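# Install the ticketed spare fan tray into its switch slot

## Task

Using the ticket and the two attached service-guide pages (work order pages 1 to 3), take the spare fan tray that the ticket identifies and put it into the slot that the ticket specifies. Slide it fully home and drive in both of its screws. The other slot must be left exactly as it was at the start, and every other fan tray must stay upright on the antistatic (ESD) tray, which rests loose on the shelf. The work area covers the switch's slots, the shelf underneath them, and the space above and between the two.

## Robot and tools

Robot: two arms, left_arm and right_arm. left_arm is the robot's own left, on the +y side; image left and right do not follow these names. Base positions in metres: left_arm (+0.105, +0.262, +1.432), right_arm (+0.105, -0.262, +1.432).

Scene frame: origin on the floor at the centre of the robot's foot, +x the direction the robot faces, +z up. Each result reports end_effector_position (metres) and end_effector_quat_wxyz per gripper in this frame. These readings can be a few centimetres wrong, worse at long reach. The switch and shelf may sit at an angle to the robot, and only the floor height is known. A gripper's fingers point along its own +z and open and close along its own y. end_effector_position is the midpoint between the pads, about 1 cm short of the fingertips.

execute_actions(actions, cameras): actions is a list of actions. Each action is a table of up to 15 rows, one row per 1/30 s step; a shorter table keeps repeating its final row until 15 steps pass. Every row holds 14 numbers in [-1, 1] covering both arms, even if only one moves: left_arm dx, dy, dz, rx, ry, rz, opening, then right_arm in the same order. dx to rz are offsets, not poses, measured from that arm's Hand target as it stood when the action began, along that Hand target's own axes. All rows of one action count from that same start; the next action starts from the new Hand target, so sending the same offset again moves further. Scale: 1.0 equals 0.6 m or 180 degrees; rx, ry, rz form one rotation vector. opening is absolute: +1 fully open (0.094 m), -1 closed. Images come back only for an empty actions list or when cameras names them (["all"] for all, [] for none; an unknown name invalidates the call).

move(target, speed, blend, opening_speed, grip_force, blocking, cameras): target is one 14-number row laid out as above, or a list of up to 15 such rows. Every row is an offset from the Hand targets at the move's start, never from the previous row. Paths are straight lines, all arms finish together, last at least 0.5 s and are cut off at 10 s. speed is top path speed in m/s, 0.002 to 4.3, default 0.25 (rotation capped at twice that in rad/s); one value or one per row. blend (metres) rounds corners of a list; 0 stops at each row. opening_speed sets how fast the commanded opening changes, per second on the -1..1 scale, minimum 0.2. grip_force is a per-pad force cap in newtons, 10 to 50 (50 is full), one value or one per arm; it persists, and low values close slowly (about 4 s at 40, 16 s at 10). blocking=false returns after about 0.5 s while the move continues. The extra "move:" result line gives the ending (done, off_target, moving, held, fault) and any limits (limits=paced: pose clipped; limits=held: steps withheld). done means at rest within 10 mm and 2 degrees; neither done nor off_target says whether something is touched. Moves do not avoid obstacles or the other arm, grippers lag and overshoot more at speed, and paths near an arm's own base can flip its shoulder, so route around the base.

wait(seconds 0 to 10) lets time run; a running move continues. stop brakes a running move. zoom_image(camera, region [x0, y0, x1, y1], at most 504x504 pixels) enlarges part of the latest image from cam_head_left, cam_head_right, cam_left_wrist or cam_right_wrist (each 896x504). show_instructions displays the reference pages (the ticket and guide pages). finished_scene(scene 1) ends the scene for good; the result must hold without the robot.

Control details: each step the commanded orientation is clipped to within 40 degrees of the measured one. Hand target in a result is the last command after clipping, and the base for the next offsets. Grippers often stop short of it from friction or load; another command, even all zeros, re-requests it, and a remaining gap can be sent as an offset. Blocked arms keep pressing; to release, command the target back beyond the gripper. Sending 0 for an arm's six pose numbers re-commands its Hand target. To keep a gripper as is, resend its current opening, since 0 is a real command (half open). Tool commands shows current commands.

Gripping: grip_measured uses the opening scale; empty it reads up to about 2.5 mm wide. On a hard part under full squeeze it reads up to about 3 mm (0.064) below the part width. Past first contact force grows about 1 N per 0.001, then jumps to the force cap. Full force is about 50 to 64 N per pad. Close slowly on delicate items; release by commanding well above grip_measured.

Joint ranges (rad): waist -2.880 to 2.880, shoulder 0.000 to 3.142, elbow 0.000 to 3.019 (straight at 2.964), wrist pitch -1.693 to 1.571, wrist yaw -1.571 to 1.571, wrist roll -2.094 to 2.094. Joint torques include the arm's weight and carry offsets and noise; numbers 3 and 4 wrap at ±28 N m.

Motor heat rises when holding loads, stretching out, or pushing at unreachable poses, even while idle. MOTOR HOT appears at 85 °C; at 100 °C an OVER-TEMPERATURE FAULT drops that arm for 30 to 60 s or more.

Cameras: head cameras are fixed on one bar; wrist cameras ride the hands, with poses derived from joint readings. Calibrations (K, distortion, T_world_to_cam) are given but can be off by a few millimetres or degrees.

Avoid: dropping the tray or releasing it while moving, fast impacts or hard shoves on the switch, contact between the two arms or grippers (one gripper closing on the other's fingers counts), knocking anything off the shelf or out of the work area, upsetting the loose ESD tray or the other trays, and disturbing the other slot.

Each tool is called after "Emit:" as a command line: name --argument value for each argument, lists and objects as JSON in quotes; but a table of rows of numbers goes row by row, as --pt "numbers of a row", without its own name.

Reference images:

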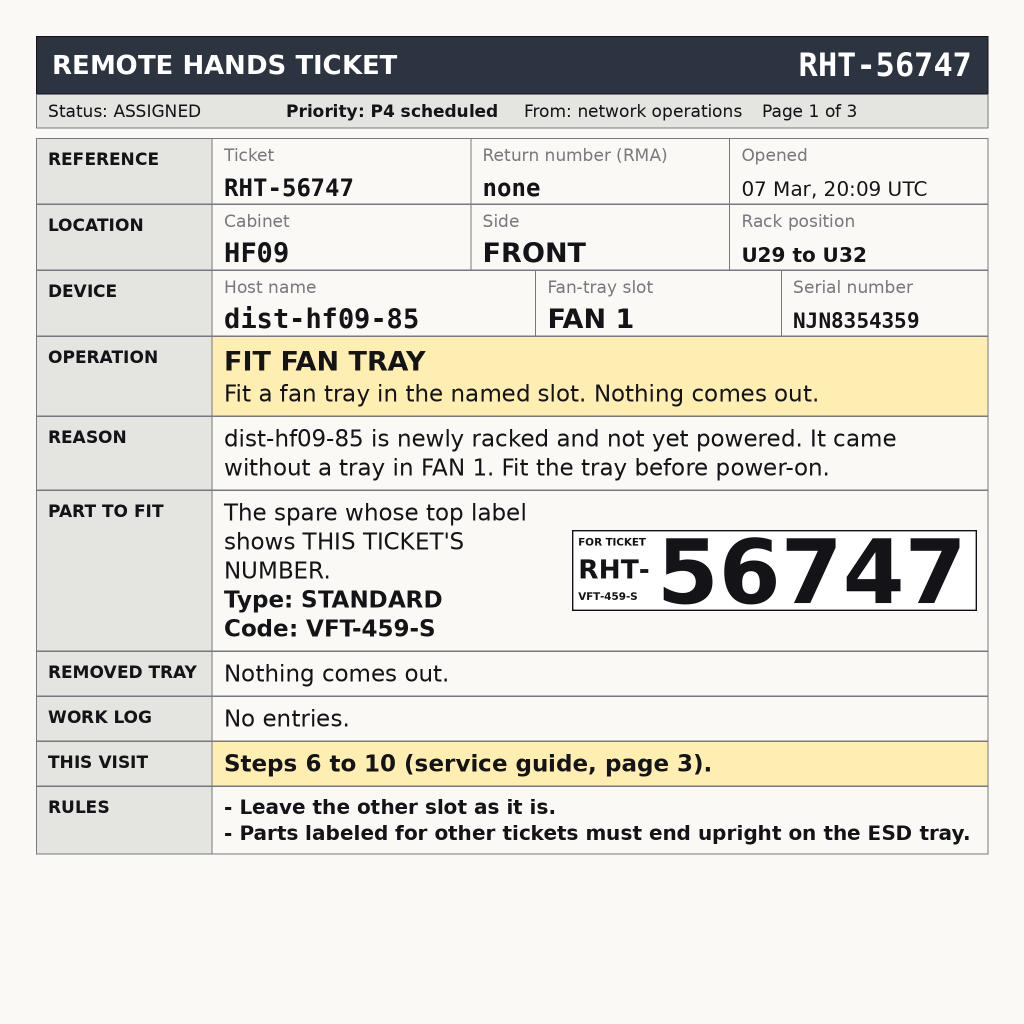

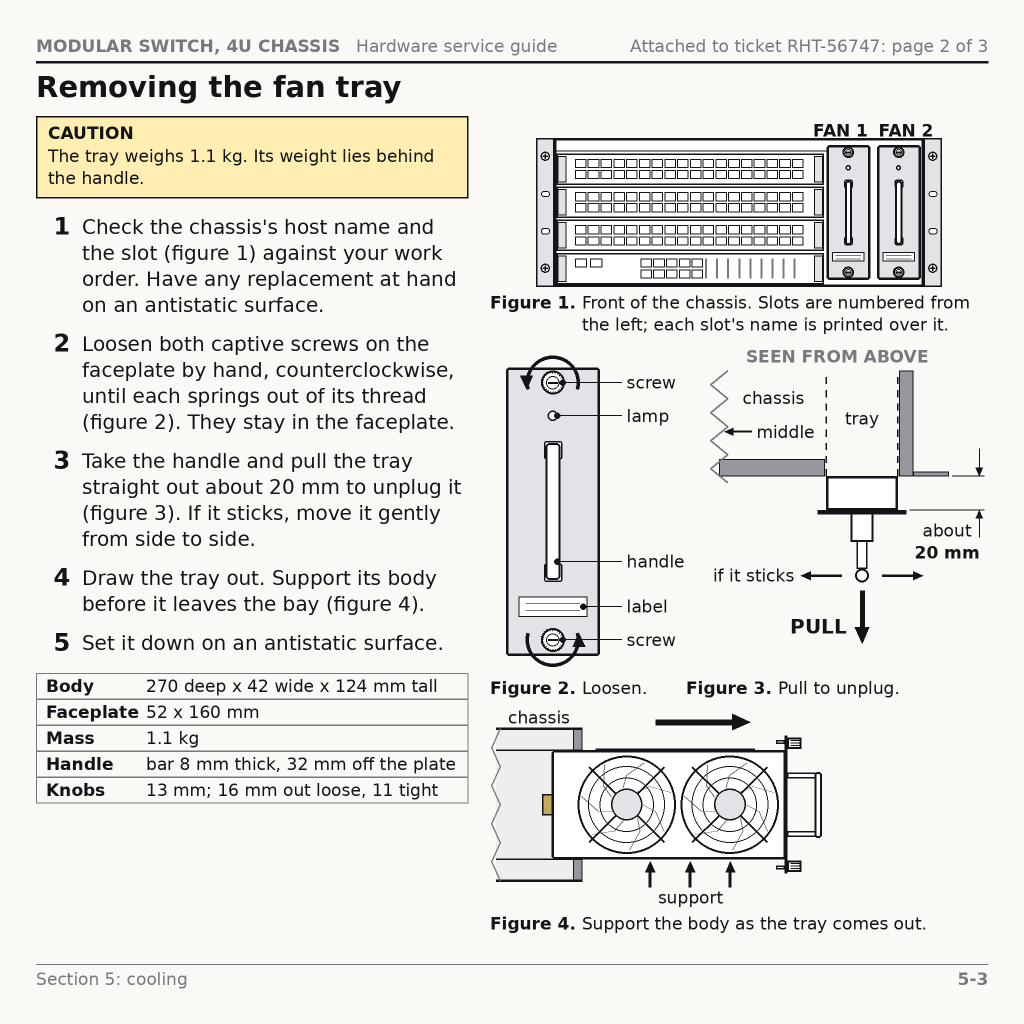

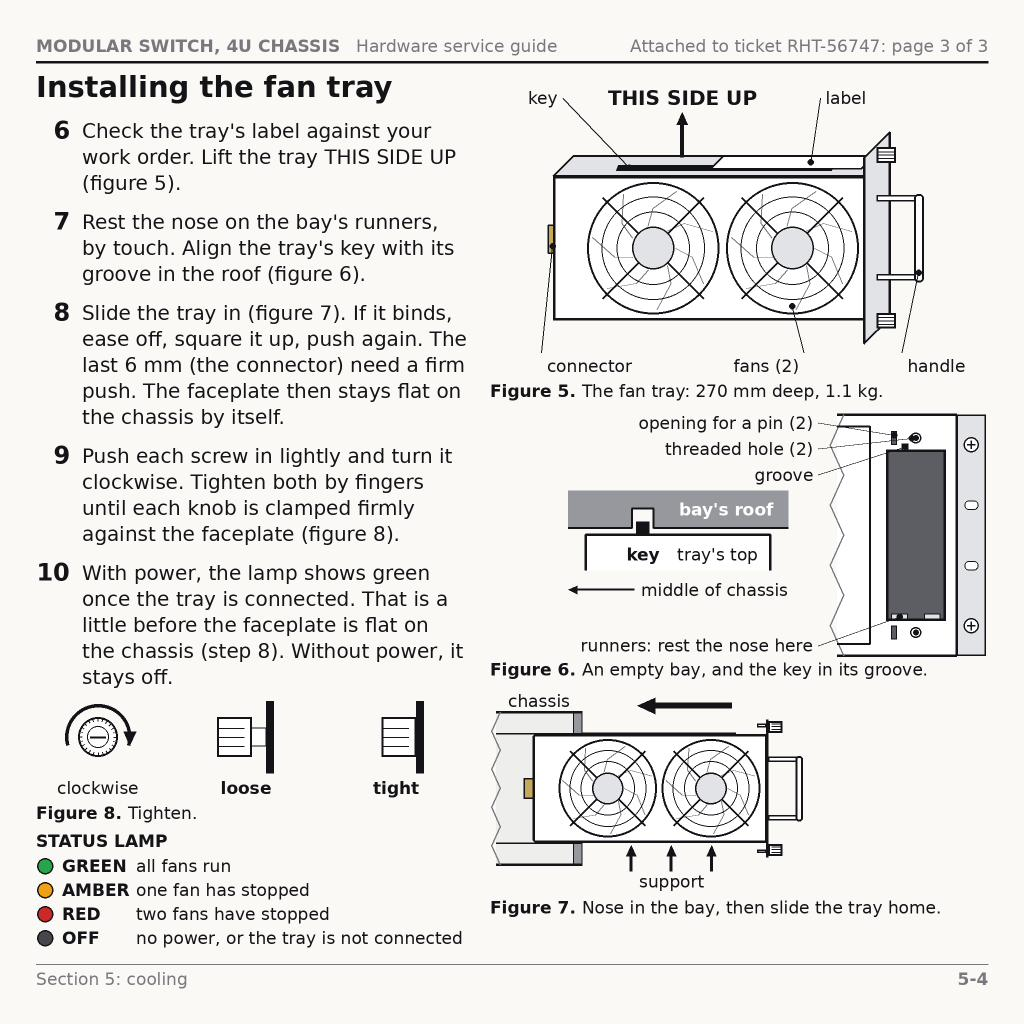

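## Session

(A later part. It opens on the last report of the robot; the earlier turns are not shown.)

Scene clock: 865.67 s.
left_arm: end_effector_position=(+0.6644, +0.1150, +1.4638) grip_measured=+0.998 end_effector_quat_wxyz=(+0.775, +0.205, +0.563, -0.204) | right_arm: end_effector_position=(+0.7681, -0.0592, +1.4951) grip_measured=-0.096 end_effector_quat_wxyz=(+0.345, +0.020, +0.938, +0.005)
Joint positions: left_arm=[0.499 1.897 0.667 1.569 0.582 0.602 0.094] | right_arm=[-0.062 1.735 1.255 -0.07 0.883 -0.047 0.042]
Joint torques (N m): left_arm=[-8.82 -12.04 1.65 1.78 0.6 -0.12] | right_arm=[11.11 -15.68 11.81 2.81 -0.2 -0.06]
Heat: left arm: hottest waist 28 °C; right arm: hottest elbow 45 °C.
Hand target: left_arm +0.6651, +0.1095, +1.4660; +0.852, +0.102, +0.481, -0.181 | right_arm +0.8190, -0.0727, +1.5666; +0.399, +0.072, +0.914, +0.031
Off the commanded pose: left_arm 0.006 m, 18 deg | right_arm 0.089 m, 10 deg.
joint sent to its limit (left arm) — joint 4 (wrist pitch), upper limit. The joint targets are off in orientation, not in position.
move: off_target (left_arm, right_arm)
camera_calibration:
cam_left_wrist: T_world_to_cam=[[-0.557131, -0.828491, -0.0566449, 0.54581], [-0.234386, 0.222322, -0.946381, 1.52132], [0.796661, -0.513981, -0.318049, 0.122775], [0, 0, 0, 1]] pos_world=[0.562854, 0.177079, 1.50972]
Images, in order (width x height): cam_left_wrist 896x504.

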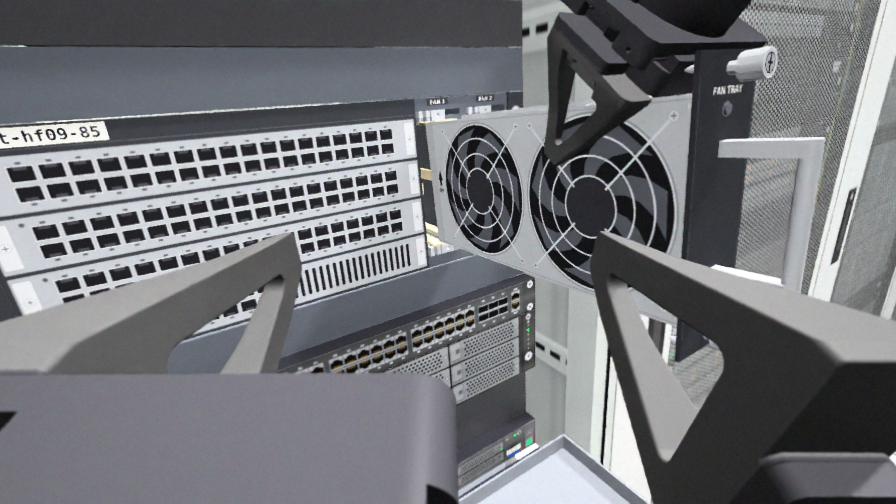

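Emit:
move --target '[0,0,0,0,0,0,1,-0.027,0.011,0.0305,0,0,0,-0.35]' --speed 0.08 --cameras '["cam_left_wrist","cam_head_right"]'

Emit:
zoom_image --camera "cam_left_wrist" --region '[400, 90, 520, 270]'

Emit:
zoom_image --camera "cam_head_right" --region '[400, 40, 530, 240]'

Scene clock: 892.50 s.
left_arm: end_effector_position=(+0.6644, +0.1150, +1.4638) grip_measured=+0.998 end_effector_quat_wxyz=(+0.775, +0.205, +0.563, -0.204) | right_arm: end_effector_position=(+0.7928, -0.0556, +1.4938) grip_measured=-0.096 end_effector_quat_wxyz=(+0.346, +0.021, +0.938, +0.006)
Joint positions: left_arm=[0.499 1.897 0.667 1.569 0.582 0.602 0.094] | right_arm=[-0.079 1.777 1.334 -0.096 0.866 -0.058 0.042]
Joint torques (N m): left_arm=[-8.18 -11.58 1.74 2.03 0.52 -0.18] | right_arm=[11.75 -15.97 12.21 2.62 -0.11 -0.04]
Heat: left arm: hottest waist 28 °C; right arm: hottest elbow 43 °C.
Hand target: left_arm +0.6651, +0.1095, +1.4660; +0.852, +0.102, +0.481, -0.181 | right_arm +0.8441, -0.0688, +1.5665; +0.399, +0.072, +0.914, +0.031
Off the commanded pose: left_arm 0.006 m, 18 deg | right_arm 0.090 m, 9 deg.
joint sent to its limit (left arm) — joint 4 (wrist pitch), upper limit. The joint targets are off in orientation, not in position.
move: off_target (left_arm, right_arm)
camera_calibration:
cam_left_wrist: T_world_to_cam=[[-0.557131, -0.828491, -0.0566449, 0.54581], [-0.234386, 0.222322, -0.946381, 1.52132], [0.796661, -0.513981, -0.318049, 0.122775], [0, 0, 0, 1]] pos_world=[0.562854, 0.177079, 1.50972]
Images, in order (width x height): cam_head_right 896x504, cam_left_wrist 896x504.

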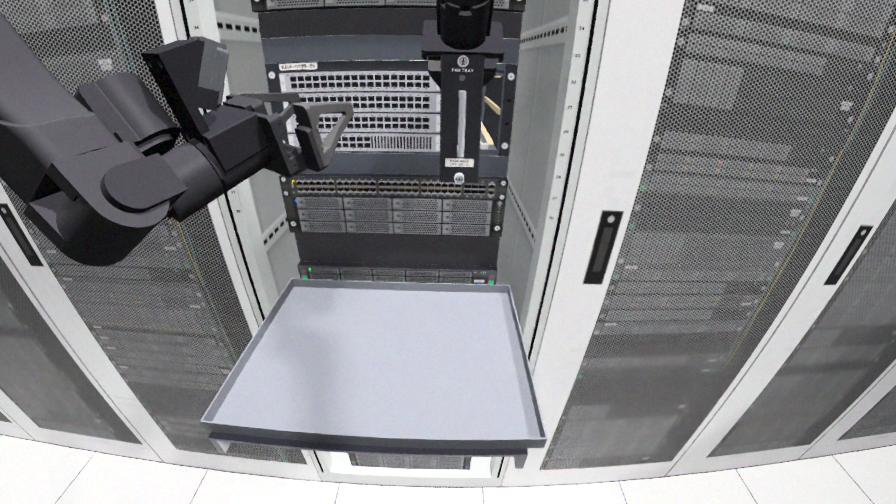

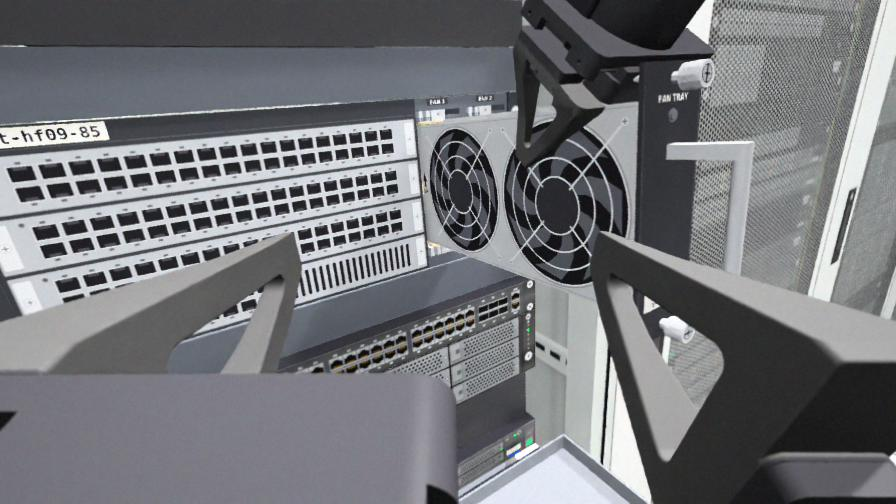

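Scaled by 2.800 from the camera's 896x504 image, which has a finer 1280x720 frame.

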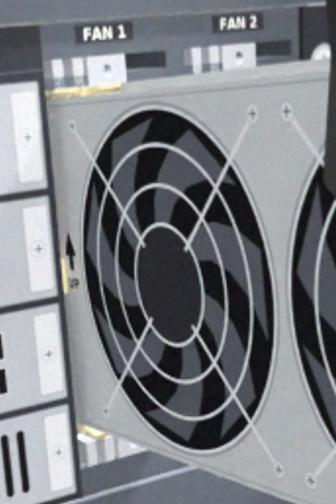

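Scaled by 2.520 from the camera's 896x504 image, which has a finer 1280x720 frame.

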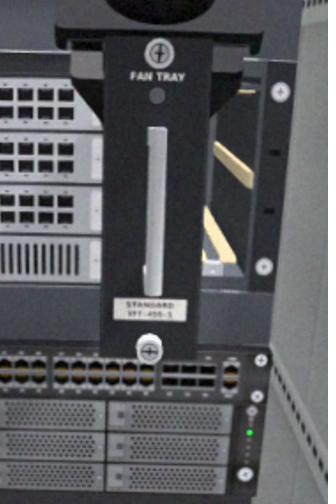

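Emit:
move --target '[0,0,0,0,0,0,1,-0.0339,0.0022,0.0367,0,0,0,-0.35]' --speed 0.08 --cameras '["cam_left_wrist","cam_head_right"]'

Emit:
zoom_image --camera "cam_left_wrist" --region '[400, 90, 520, 270]'

Emit:
zoom_image --camera "cam_head_right" --region '[400, 40, 530, 240]'

Scene clock: 902.80 s.
left_arm: end_effector_position=(+0.6644, +0.1150, +1.4638) grip_measured=+0.998 end_effector_quat_wxyz=(+0.775, +0.205, +0.563, -0.204) | right_arm: end_effector_position=(+0.8019, -0.0565, +1.4940) grip_measured=-0.096 end_effector_quat_wxyz=(+0.338, +0.022, +0.941, +0.008)
Joint positions: left_arm=[0.499 1.897 0.667 1.569 0.582 0.602 0.094] | right_arm=[-0.087 1.79 1.373 -0.142 0.858 -0.044 0.042]
Joint torques (N m): left_arm=[-8.7 -11.93 1.7 1.81 0.55 -0.24] | right_arm=[10.81 -14.74 14.93 3.08 -0.53 -0.33]
Heat: left arm: hottest waist 28 °C; right arm: hottest elbow 44 °C.
Hand target: left_arm +0.6651, +0.1095, +1.4660; +0.852, +0.102, +0.481, -0.181 | right_arm +0.8740, -0.0708, +1.5665; +0.399, +0.072, +0.914, +0.031
Off the commanded pose: left_arm 0.006 m, 18 deg | right_arm 0.103 m, 10 deg.
joint sent to its limit (left arm) — joint 4 (wrist pitch), upper limit. The joint targets are off in orientation, not in position.
move: off_target (left_arm, right_arm)
camera_calibration:
cam_left_wrist: T_world_to_cam=[[-0.557131, -0.828491, -0.0566449, 0.54581], [-0.234386, 0.222322, -0.946381, 1.52132], [0.796661, -0.513981, -0.318049, 0.122775], [0, 0, 0, 1]] pos_world=[0.562854, 0.177079, 1.50972]
Images, in order (width x height): cam_head_right 896x504, cam_left_wrist 896x504.

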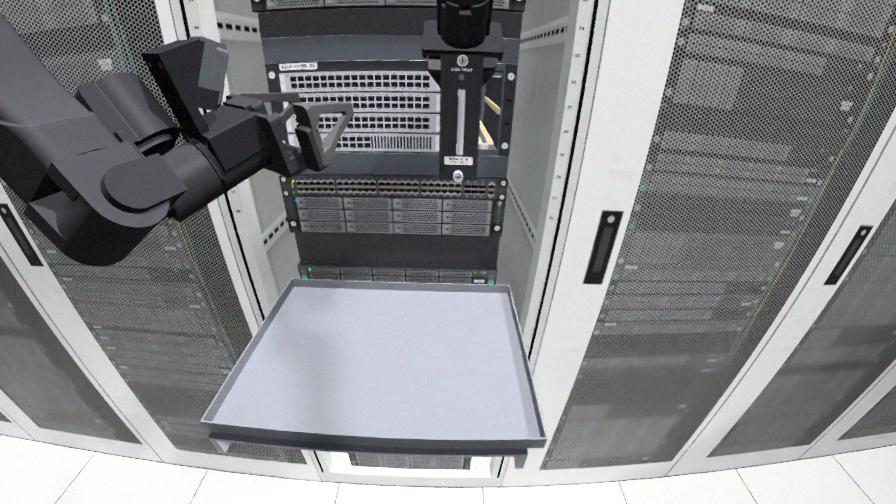

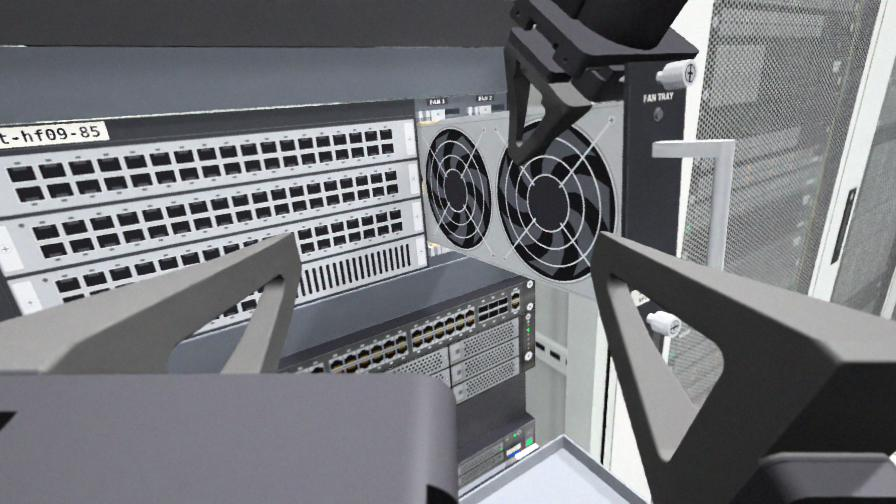

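Scaled by 2.800 from the camera's 896x504 image, which has a finer 1280x720 frame.

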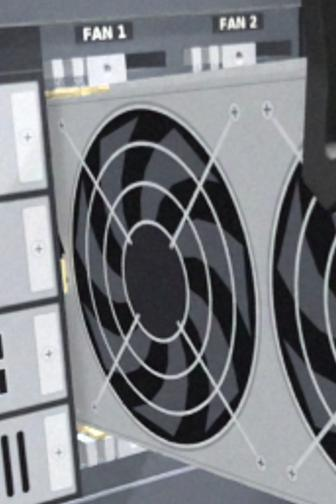

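Scaled by 2.520 from the camera's 896x504 image, which has a finer 1280x720 frame.

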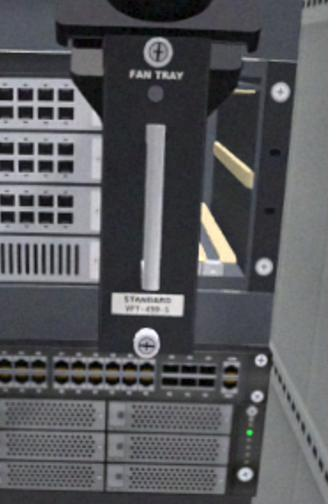

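Emit:
zoom_image --camera "cam_left_wrist" --region '[408, 225, 468, 275]'

Emit:
zoom_image --camera "cam_left_wrist" --region '[408, 95, 478, 145]'

Scaled by 8.400 from the camera's 896x504 image, which has a finer 1280x720 frame.

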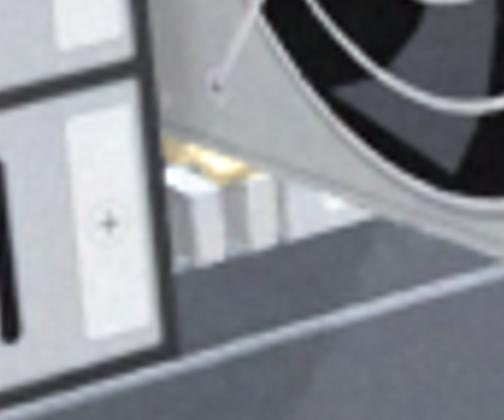

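Scaled by 7.200 from the camera's 896x504 image, which has a finer 1280x720 frame.

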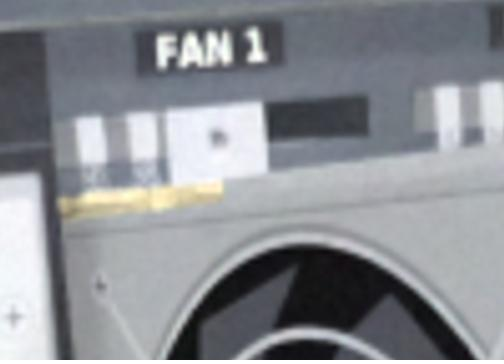

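Emit:
move --target '[0,0,0,0,0,0,1,-0.0339,0.0022,0.0367,0,0,0,-0.35]' --speed 0.08 --cameras '["cam_left_wrist"]'

Emit:
zoom_image --camera "cam_left_wrist" --region '[400, 90, 520, 270]'

Scene clock: 1000.20 s.
left_arm: end_effector_position=(+0.6644, +0.1150, +1.4638) grip_measured=+0.998 end_effector_quat_wxyz=(+0.775, +0.205, +0.563, -0.204) | right_arm: end_effector_position=(+0.8406, -0.0542, +1.4889) grip_measured=-0.096 end_effector_quat_wxyz=(+0.338, +0.026, +0.941, +0.007)
Joint positions: left_arm=[0.499 1.897 0.667 1.569 0.582 0.602 0.094] | right_arm=[-0.116 1.86 1.502 -0.183 0.839 -0.06 0.042]
Joint torques (N m): left_arm=[-8.18 -12.75 1.61 1.77 0.52 -0.17] | right_arm=[11.81 -16.79 13.7 2.96 -0.65 -0.29]
Motor temperatures (°C): left_arm=[28 29 28 26 28 24 27] | right_arm=[36 39 53 27 25 26 27]
Heat: left arm: hottest shoulder 29 °C; right arm: hottest elbow 53 °C.
Hand target: left_arm +0.6651, +0.1095, +1.4660; +0.852, +0.102, +0.481, -0.181 | right_arm +0.9040, -0.0728, +1.5664; +0.399, +0.072, +0.914, +0.031
Off the commanded pose: left_arm 0.006 m, 18 deg | right_arm 0.102 m, 10 deg.
joint sent to its limit (left arm) — joint 4 (wrist pitch), upper limit. The joint targets are off in orientation, not in position.
move: off_target (left_arm, right_arm)
camera_calibration:
cam_left_wrist: T_world_to_cam=[[-0.557131, -0.828491, -0.0566449, 0.54581], [-0.234386, 0.222322, -0.946381, 1.52132], [0.796661, -0.513981, -0.318049, 0.122775], [0, 0, 0, 1]] pos_world=[0.562854, 0.177079, 1.50972]
Images, in order (width x height): cam_left_wrist 896x504.

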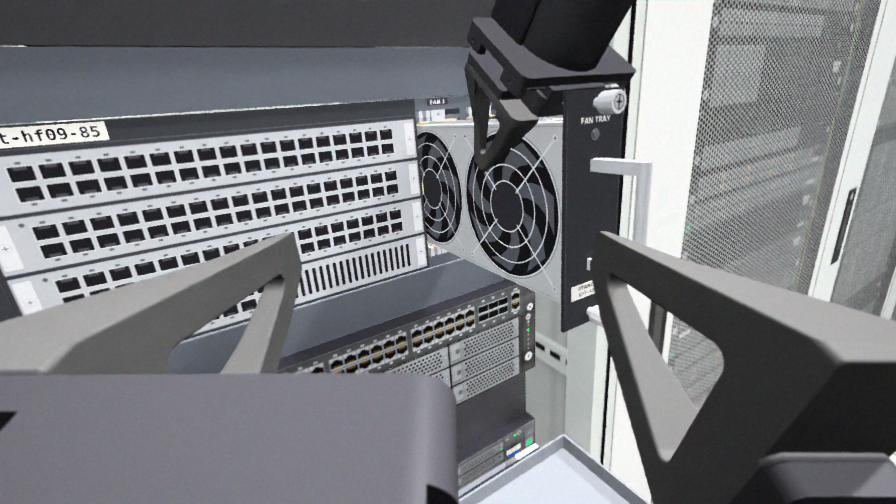

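Scaled by 2.800 from the camera's 896x504 image, which has a finer 1280x720 frame.

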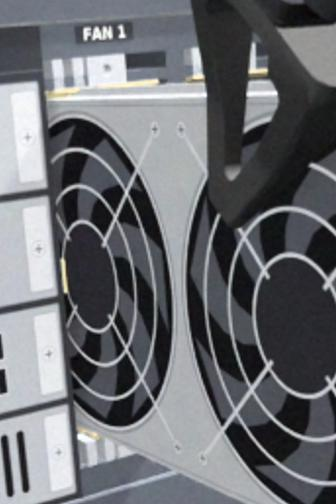

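Emit:
move --target '[0,0,0,0,0,0,1,-0.0282,0.0015,0.0306,0,0,0,-0.35]' --speed 0.08 --cameras '["cam_left_wrist","cam_head_left","cam_head_right","cam_right_wrist"]'

Scene clock: 1009.17 s.
left_arm: end_effector_position=(+0.6644, +0.1150, +1.4638) grip_measured=+0.998 end_effector_quat_wxyz=(+0.775, +0.205, +0.563, -0.204) | right_arm: end_effector_position=(+0.8764, -0.0561, +1.4890) grip_measured=-0.096 end_effector_quat_wxyz=(+0.343, +0.026, +0.939, +0.007)
Joint positions: left_arm=[0.499 1.897 0.667 1.569 0.582 0.602 0.094] | right_arm=[-0.142 1.915 1.619 -0.217 0.815 -0.089 0.042]
Joint torques (N m): left_arm=[-8.47 -10.87 1.88 1.92 0.53 -0.13] | right_arm=[12.86 -17.96 12.89 2.54 -0.5 -0.09]
Heat: left arm: hottest shoulder 29 °C; right arm: hottest elbow 54 °C.
Hand target: left_arm +0.6651, +0.1095, +1.4660; +0.852, +0.102, +0.481, -0.181 | right_arm +0.9288, -0.0743, +1.5663; +0.399, +0.072, +0.914, +0.031
Off the commanded pose: left_arm 0.006 m, 18 deg | right_arm 0.095 m, 9 deg.
joint sent to its limit (left arm) — joint 4 (wrist pitch), upper limit. The joint targets are off in orientation, not in position.
move: off_target (left_arm, right_arm)
camera_calibration:
cam_left_wrist: T_world_to_cam=[[-0.557131, -0.828491, -0.0566449, 0.54581], [-0.234386, 0.222322, -0.946381, 1.52132], [0.796661, -0.513981, -0.318049, 0.122775], [0, 0, 0, 1]] pos_world=[0.562854, 0.177079, 1.50972]
cam_right_wrist: T_world_to_cam=[[-0.0404533, -0.998702, -0.0309358, 0.0242637], [-0.996151, 0.0427208, -0.0765396, 0.994299], [0.0777619, 0.0277204, -0.996587, 1.54152], [0, 0, 0, 1]] pos_world=[0.871582, -0.0609767, 1.61311]

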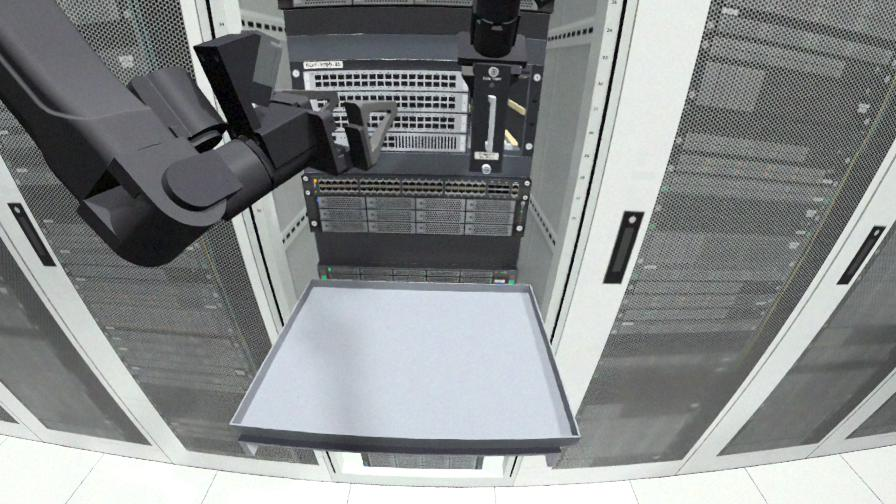

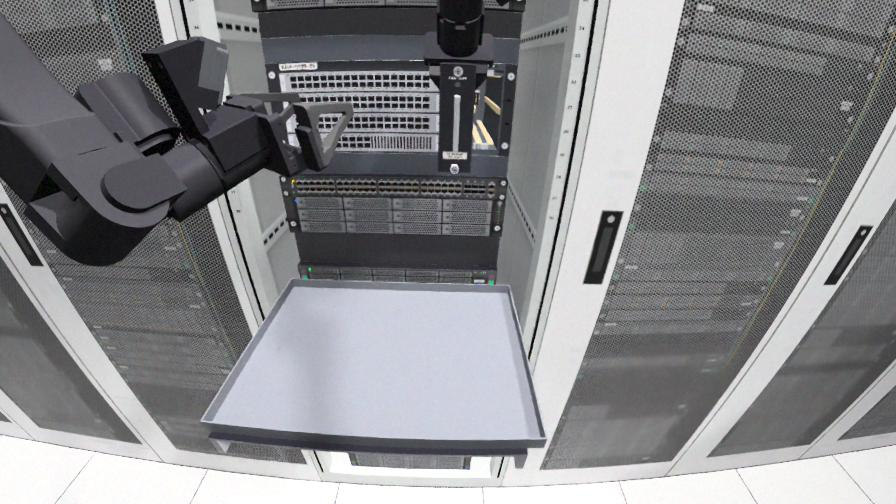

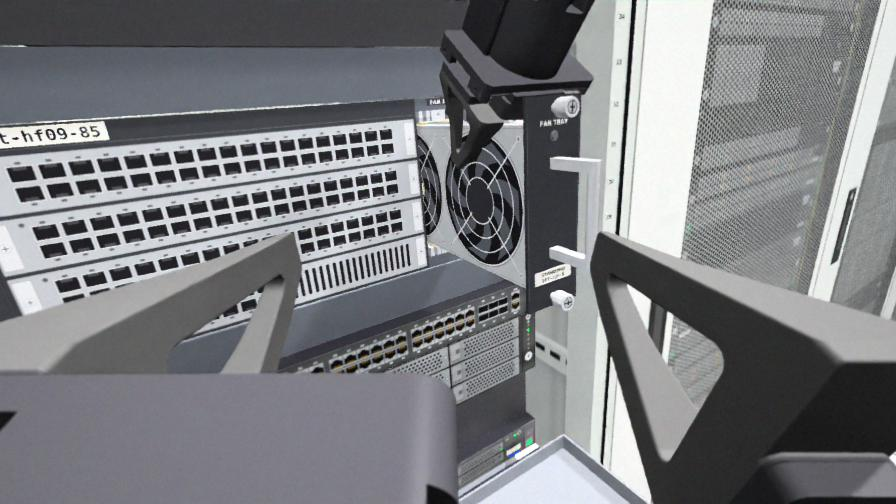

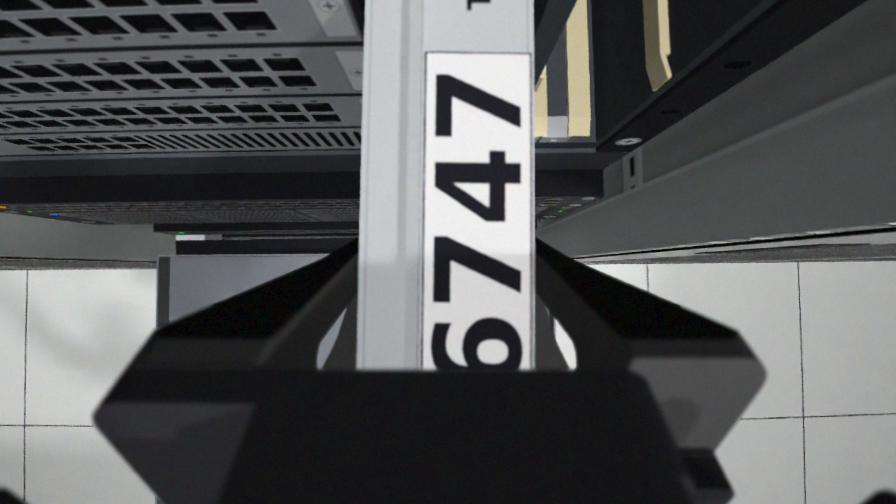

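Emit:
move --target '[0,0,0,0,0,0,1,-0.0395,0.0022,0.0428,0,0,0,-0.35]' --speed 0.08 --cameras '["cam_left_wrist","cam_head_left","cam_head_right","cam_right_wrist"]'

Scene clock: 1023.37 s.
left_arm: end_effector_position=(+0.6644, +0.1150, +1.4638) grip_measured=+0.998 end_effector_quat_wxyz=(+0.775, +0.205, +0.563, -0.204) | right_arm: end_effector_position=(+0.9066, -0.0583, +1.4891) grip_measured=-0.096 end_effector_quat_wxyz=(+0.342, +0.024, +0.939, +0.008)
Joint positions: left_arm=[0.499 1.897 0.667 1.569 0.582 0.602 0.094] | right_arm=[-0.162 1.967 1.734 -0.271 0.794 -0.106 0.042]
Joint torques (N m): left_arm=[-7.94 -11.63 1.63 1.85 0.57 -0.21] | right_arm=[13.1 -17.73 14.39 2.25 -0.55 -0.05]
Motor temperatures (°C): left_arm=[28 29 28 26 28 24 27] | right_arm=[37 39 56 27 25 26 27]
Heat: left arm: hottest shoulder 29 °C; right arm: hottest elbow 56 °C.
Hand target: left_arm +0.6651, +0.1095, +1.4660; +0.852, +0.102, +0.481, -0.181 | right_arm +0.9637, -0.0768, +1.5662; +0.399, +0.072, +0.914, +0.031
Off the commanded pose: left_arm 0.006 m, 18 deg | right_arm 0.098 m, 9 deg.
joint sent to its limit (left arm) — joint 4 (wrist pitch), upper limit. The joint targets are off in orientation, not in position.
move: off_target (left_arm, right_arm)
camera_calibration:
cam_left_wrist: T_world_to_cam=[[-0.557131, -0.828491, -0.0566449, 0.54581], [-0.234386, 0.222322, -0.946381, 1.52132], [0.796661, -0.513981, -0.318049, 0.122775], [0, 0, 0, 1]] pos_world=[0.562854, 0.177079, 1.50972]
cam_right_wrist: T_world_to_cam=[[-0.0360003, -0.998852, -0.0316129, 0.0201664], [-0.996339, 0.0383284, -0.076422, 1.0243], [0.0775459, 0.0287459, -0.996574, 1.53957], [0, 0, 0, 1]] pos_world=[0.901887, -0.0633729, 1.61321]

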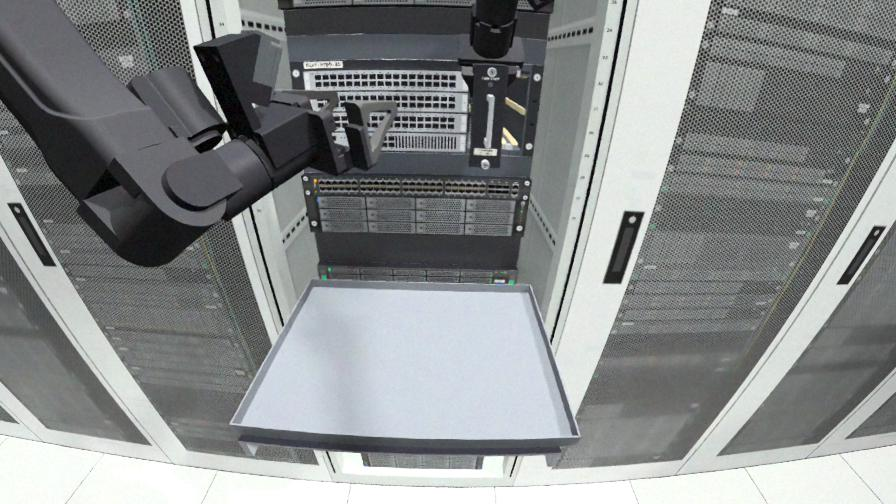

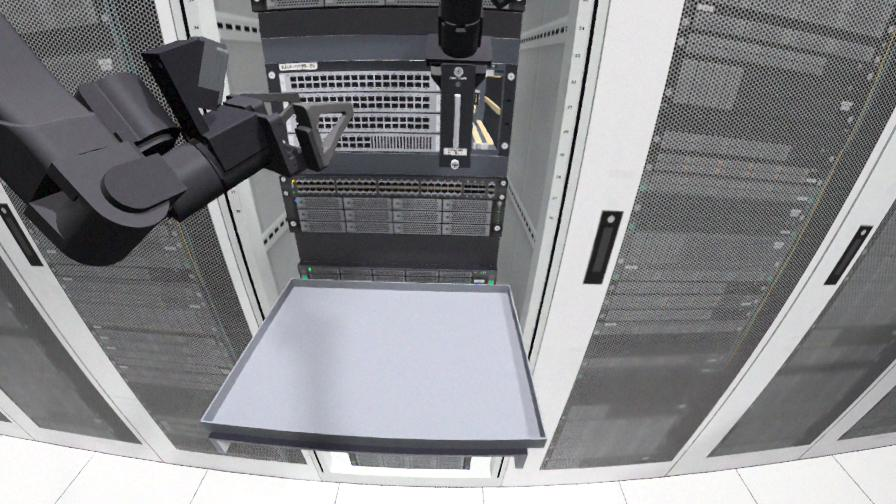

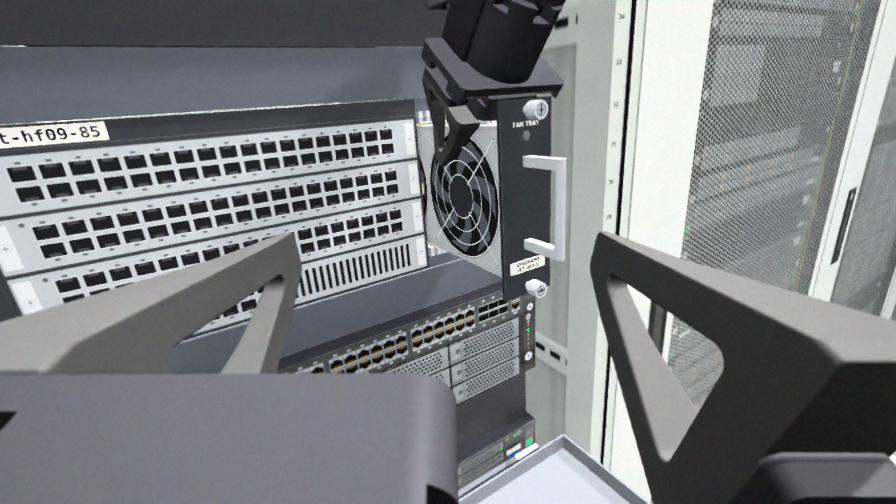

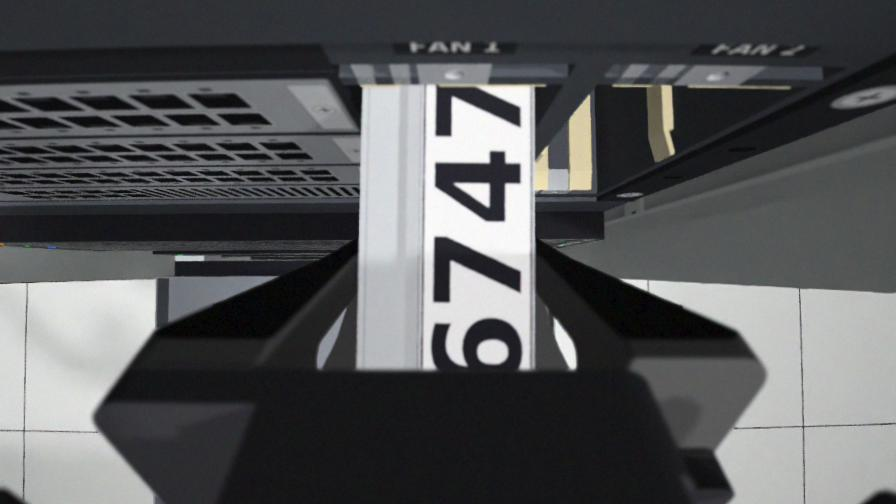

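Emit:
move --target '[0,0,0,0,0,0,1,-0.0192,0.001,0.0208,0,0,0,-0.35]' --speed 0.06 --cameras '["cam_left_wrist","cam_right_wrist"]'

Scene clock: 1039.23 s.
left_arm: end_effector_position=(+0.6644, +0.1150, +1.4638) grip_measured=+0.998 end_effector_quat_wxyz=(+0.775, +0.205, +0.563, -0.204) | right_arm: end_effector_position=(+0.9059, -0.0591, +1.4891) grip_measured=-0.096 end_effector_quat_wxyz=(+0.337, +0.025, +0.941, +0.008)
Joint positions: left_arm=[0.499 1.897 0.667 1.569 0.582 0.602 0.094] | right_arm=[-0.162 1.967 1.741 -0.294 0.796 -0.093 0.042]
Joint torques (N m): left_arm=[-7.88 -11.4 1.68 1.91 0.55 -0.2] | right_arm=[12.45 -16.44 16.98 2.35 -0.92 -0.25]
Motor temperatures (°C): left_arm=[28 29 28 26 28 24 27] | right_arm=[37 39 56 27 25 26 27]
Heat: left arm: hottest shoulder 29 °C; right arm: hottest elbow 56 °C.
Hand target: left_arm +0.6651, +0.1095, +1.4660; +0.852, +0.102, +0.481, -0.181 | right_arm +0.9807, -0.0781, +1.5662; +0.399, +0.072, +0.914, +0.031
Off the commanded pose: left_arm 0.006 m, 18 deg | right_arm 0.109 m, 10 deg.
joint sent to its limit (left arm) — joint 4 (wrist pitch), upper limit. The joint targets are off in orientation, not in position.
move: off_target (left_arm, right_arm)
camera_calibration:
cam_left_wrist: T_world_to_cam=[[-0.557131, -0.828491, -0.0566449, 0.54581], [-0.234386, 0.222322, -0.946381, 1.52132], [0.796661, -0.513981, -0.318049, 0.122775], [0, 0, 0, 1]] pos_world=[0.562854, 0.177079, 1.50972]
cam_right_wrist: T_world_to_cam=[[-0.0376031, -0.998781, -0.0319902, 0.0214517], [-0.997074, 0.0396325, -0.0653683, 1.00793], [0.0665564, 0.0294385, -0.997348, 1.55074], [0, 0, 0, 1]] pos_world=[0.902573, -0.0641728, 1.61321]
Images, in order (width x height): cam_left_wrist 896x504, cam_right_wrist 896x504.

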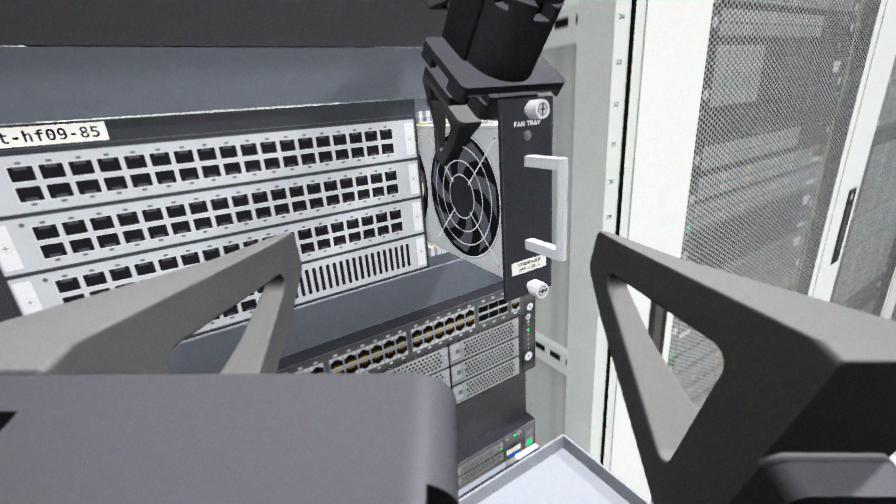

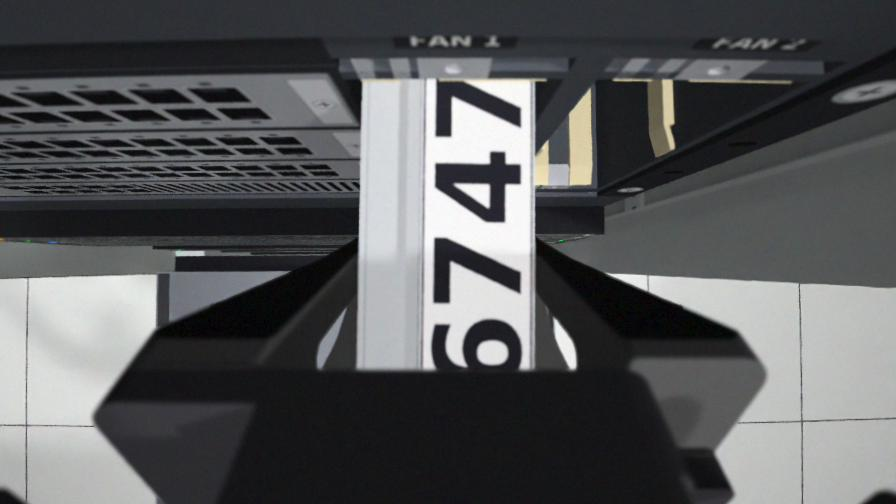

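Emit:
move --target '[0,0,0,0,0,0,1,0.1717,0.005,-0.0028,0.0048,0.0429,-0.0332,-0.35]' --speed 0.08

Scene clock: 1063.20 s.
left_arm: end_effector_position=(+0.6644, +0.1150, +1.4638) grip_measured=+0.998 end_effector_quat_wxyz=(+0.775, +0.205, +0.563, -0.204) | right_arm: end_effector_position=(+0.9025, -0.0582, +1.4851) grip_measured=-0.096 end_effector_quat_wxyz=(+0.330, +0.022, +0.944, +0.005)
Joint positions: left_arm=[0.499 1.897 0.667 1.569 0.582 0.602 0.094] | right_arm=[-0.162 1.97 1.741 -0.312 0.801 -0.086 0.042]
Joint torques (N m): left_arm=[-7.77 -11.46 1.73 1.88 0.57 -0.14] | right_arm=[12.04 -15.27 7.72 1.43 -0.15 -0.01]
Motor temperatures (°C): left_arm=[28 29 28 26 28 24 27] | right_arm=[37 40 67 27 25 26 28]
Heat: left arm: hottest shoulder 29 °C; right arm: hottest elbow 67 °C.
Hand target: left_arm +0.6651, +0.1095, +1.4660; +0.852, +0.102, +0.481, -0.181 | right_arm +0.9106, -0.0589, +1.4929; +0.337, +0.025, +0.941, +0.008
Off the commanded pose: left_arm 0.006 m, 18 deg | right_arm 0.011 m, 1 deg.
joint sent to its limit (left arm) — joint 4 (wrist pitch), upper limit. The joint targets are off in orientation, not in position.
move: off_target (left_arm, right_arm)

Emit:
move --pt "0 0 0 0 0 0 1 0 0 0 0 0 0 1" --pt "0 0 0 0 0 0 1 0 0 -0.2167 0 0 0 1" --pt "0 0 0 0 0 0 1 0.3325 -0.4353 -0.3552 0 0 0 1" --opening_speed 0.8 --speed 0.2 --blend '[0,0.03,0]' --cameras '["all"]'

Scene clock: 1088.73 s.
left_arm: end_effector_position=(+0.6644, +0.1150, +1.4638) grip_measured=+0.998 end_effector_quat_wxyz=(+0.775, +0.205, +0.563, -0.204) | right_arm: end_effector_position=(+0.6100, -0.3018, +1.5247) grip_measured=+0.999 end_effector_quat_wxyz=(+0.336, +0.022, +0.941, +0.013)
Joint positions: left_arm=[0.499 1.897 0.667 1.569 0.582 0.602 0.094] | right_arm=[-0.291 0.925 0.704 -0.249 0.672 -0.173 0.094]
Joint torques (N m): left_arm=[-8.06 -11.46 1.66 1.8 0.52 -0.18] | right_arm=[2.43 -5.66 5.81 1.8 -0.24 -0.08]
Motor temperatures (°C): left_arm=[28 29 28 26 28 24 27] | right_arm=[37 38 56 27 25 26 27]
Heat: left arm: hottest shoulder 29 °C; right arm: hottest elbow 56 °C.
Hand target: left_arm +0.6651, +0.1095, +1.4660; +0.852, +0.102, +0.481, -0.181 | right_arm +0.6104, -0.3088, +1.5228; +0.337, +0.025, +0.941, +0.008
Off the commanded pose: left_arm 0.006 m, 18 deg | right_arm 0.007 m, 1 deg.
joint sent to its limit (left arm) — joint 4 (wrist pitch), upper limit. The joint targets are off in orientation, not in position.
move: off_target (left_arm)
camera_calibration:
cam_left_wrist: T_world_to_cam=[[-0.557131, -0.828491, -0.0566449, 0.54581], [-0.234386, 0.222322, -0.946381, 1.52132], [0.796661, -0.513981, -0.318049, 0.122775], [0, 0, 0, 1]] pos_world=[0.562854, 0.177079, 1.50972]
cam_right_wrist: T_world_to_cam=[[-0.0291771, -0.998772, -0.0400314, -0.223769], [-0.997489, 0.0316781, -0.063335, 0.719536], [0.0645254, 0.038083, -0.997189, 1.61672], [0, 0, 0, 1]] pos_world=[0.606881, -0.307857, 1.64879]

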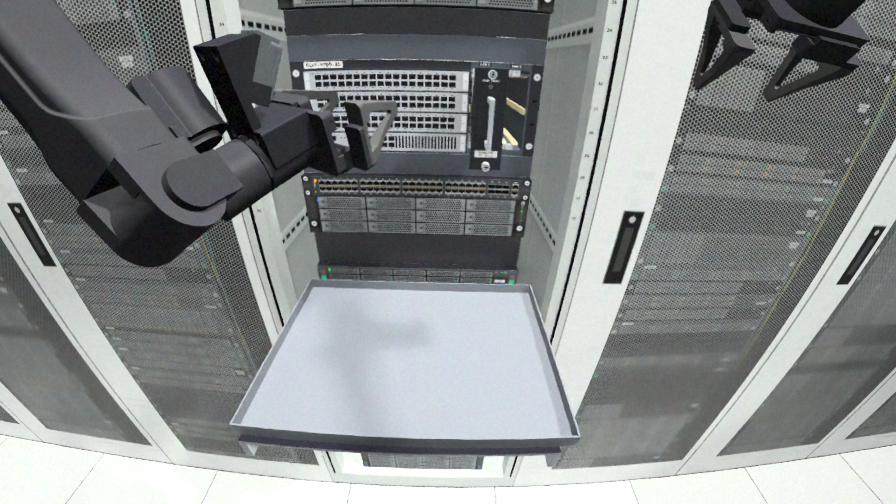

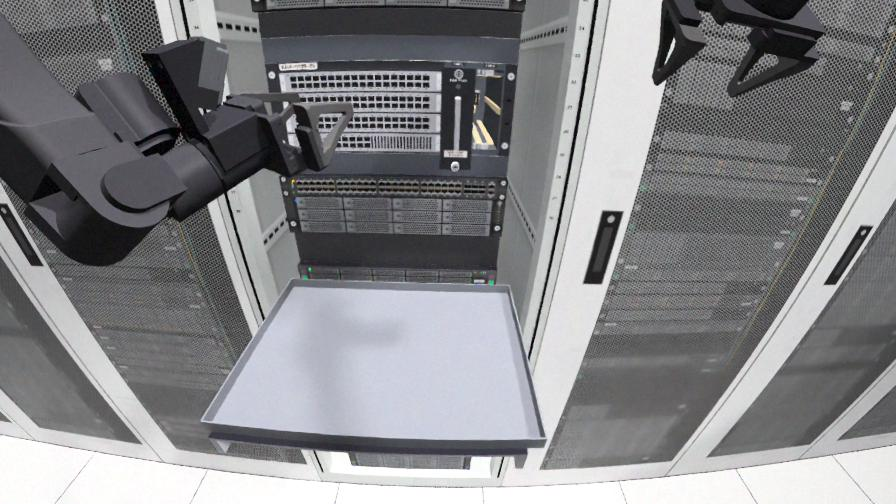

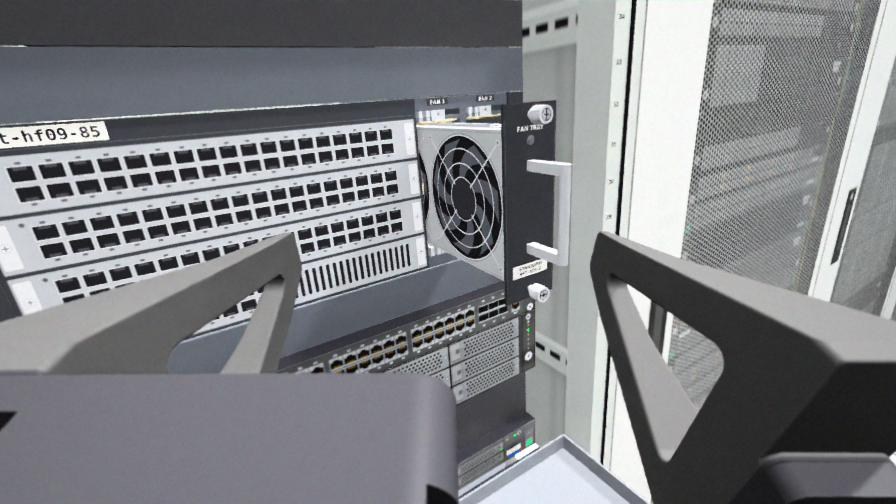

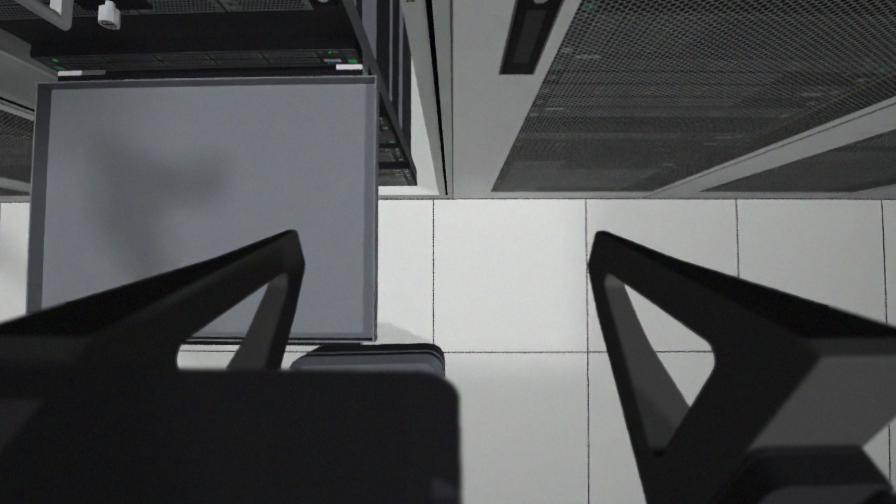

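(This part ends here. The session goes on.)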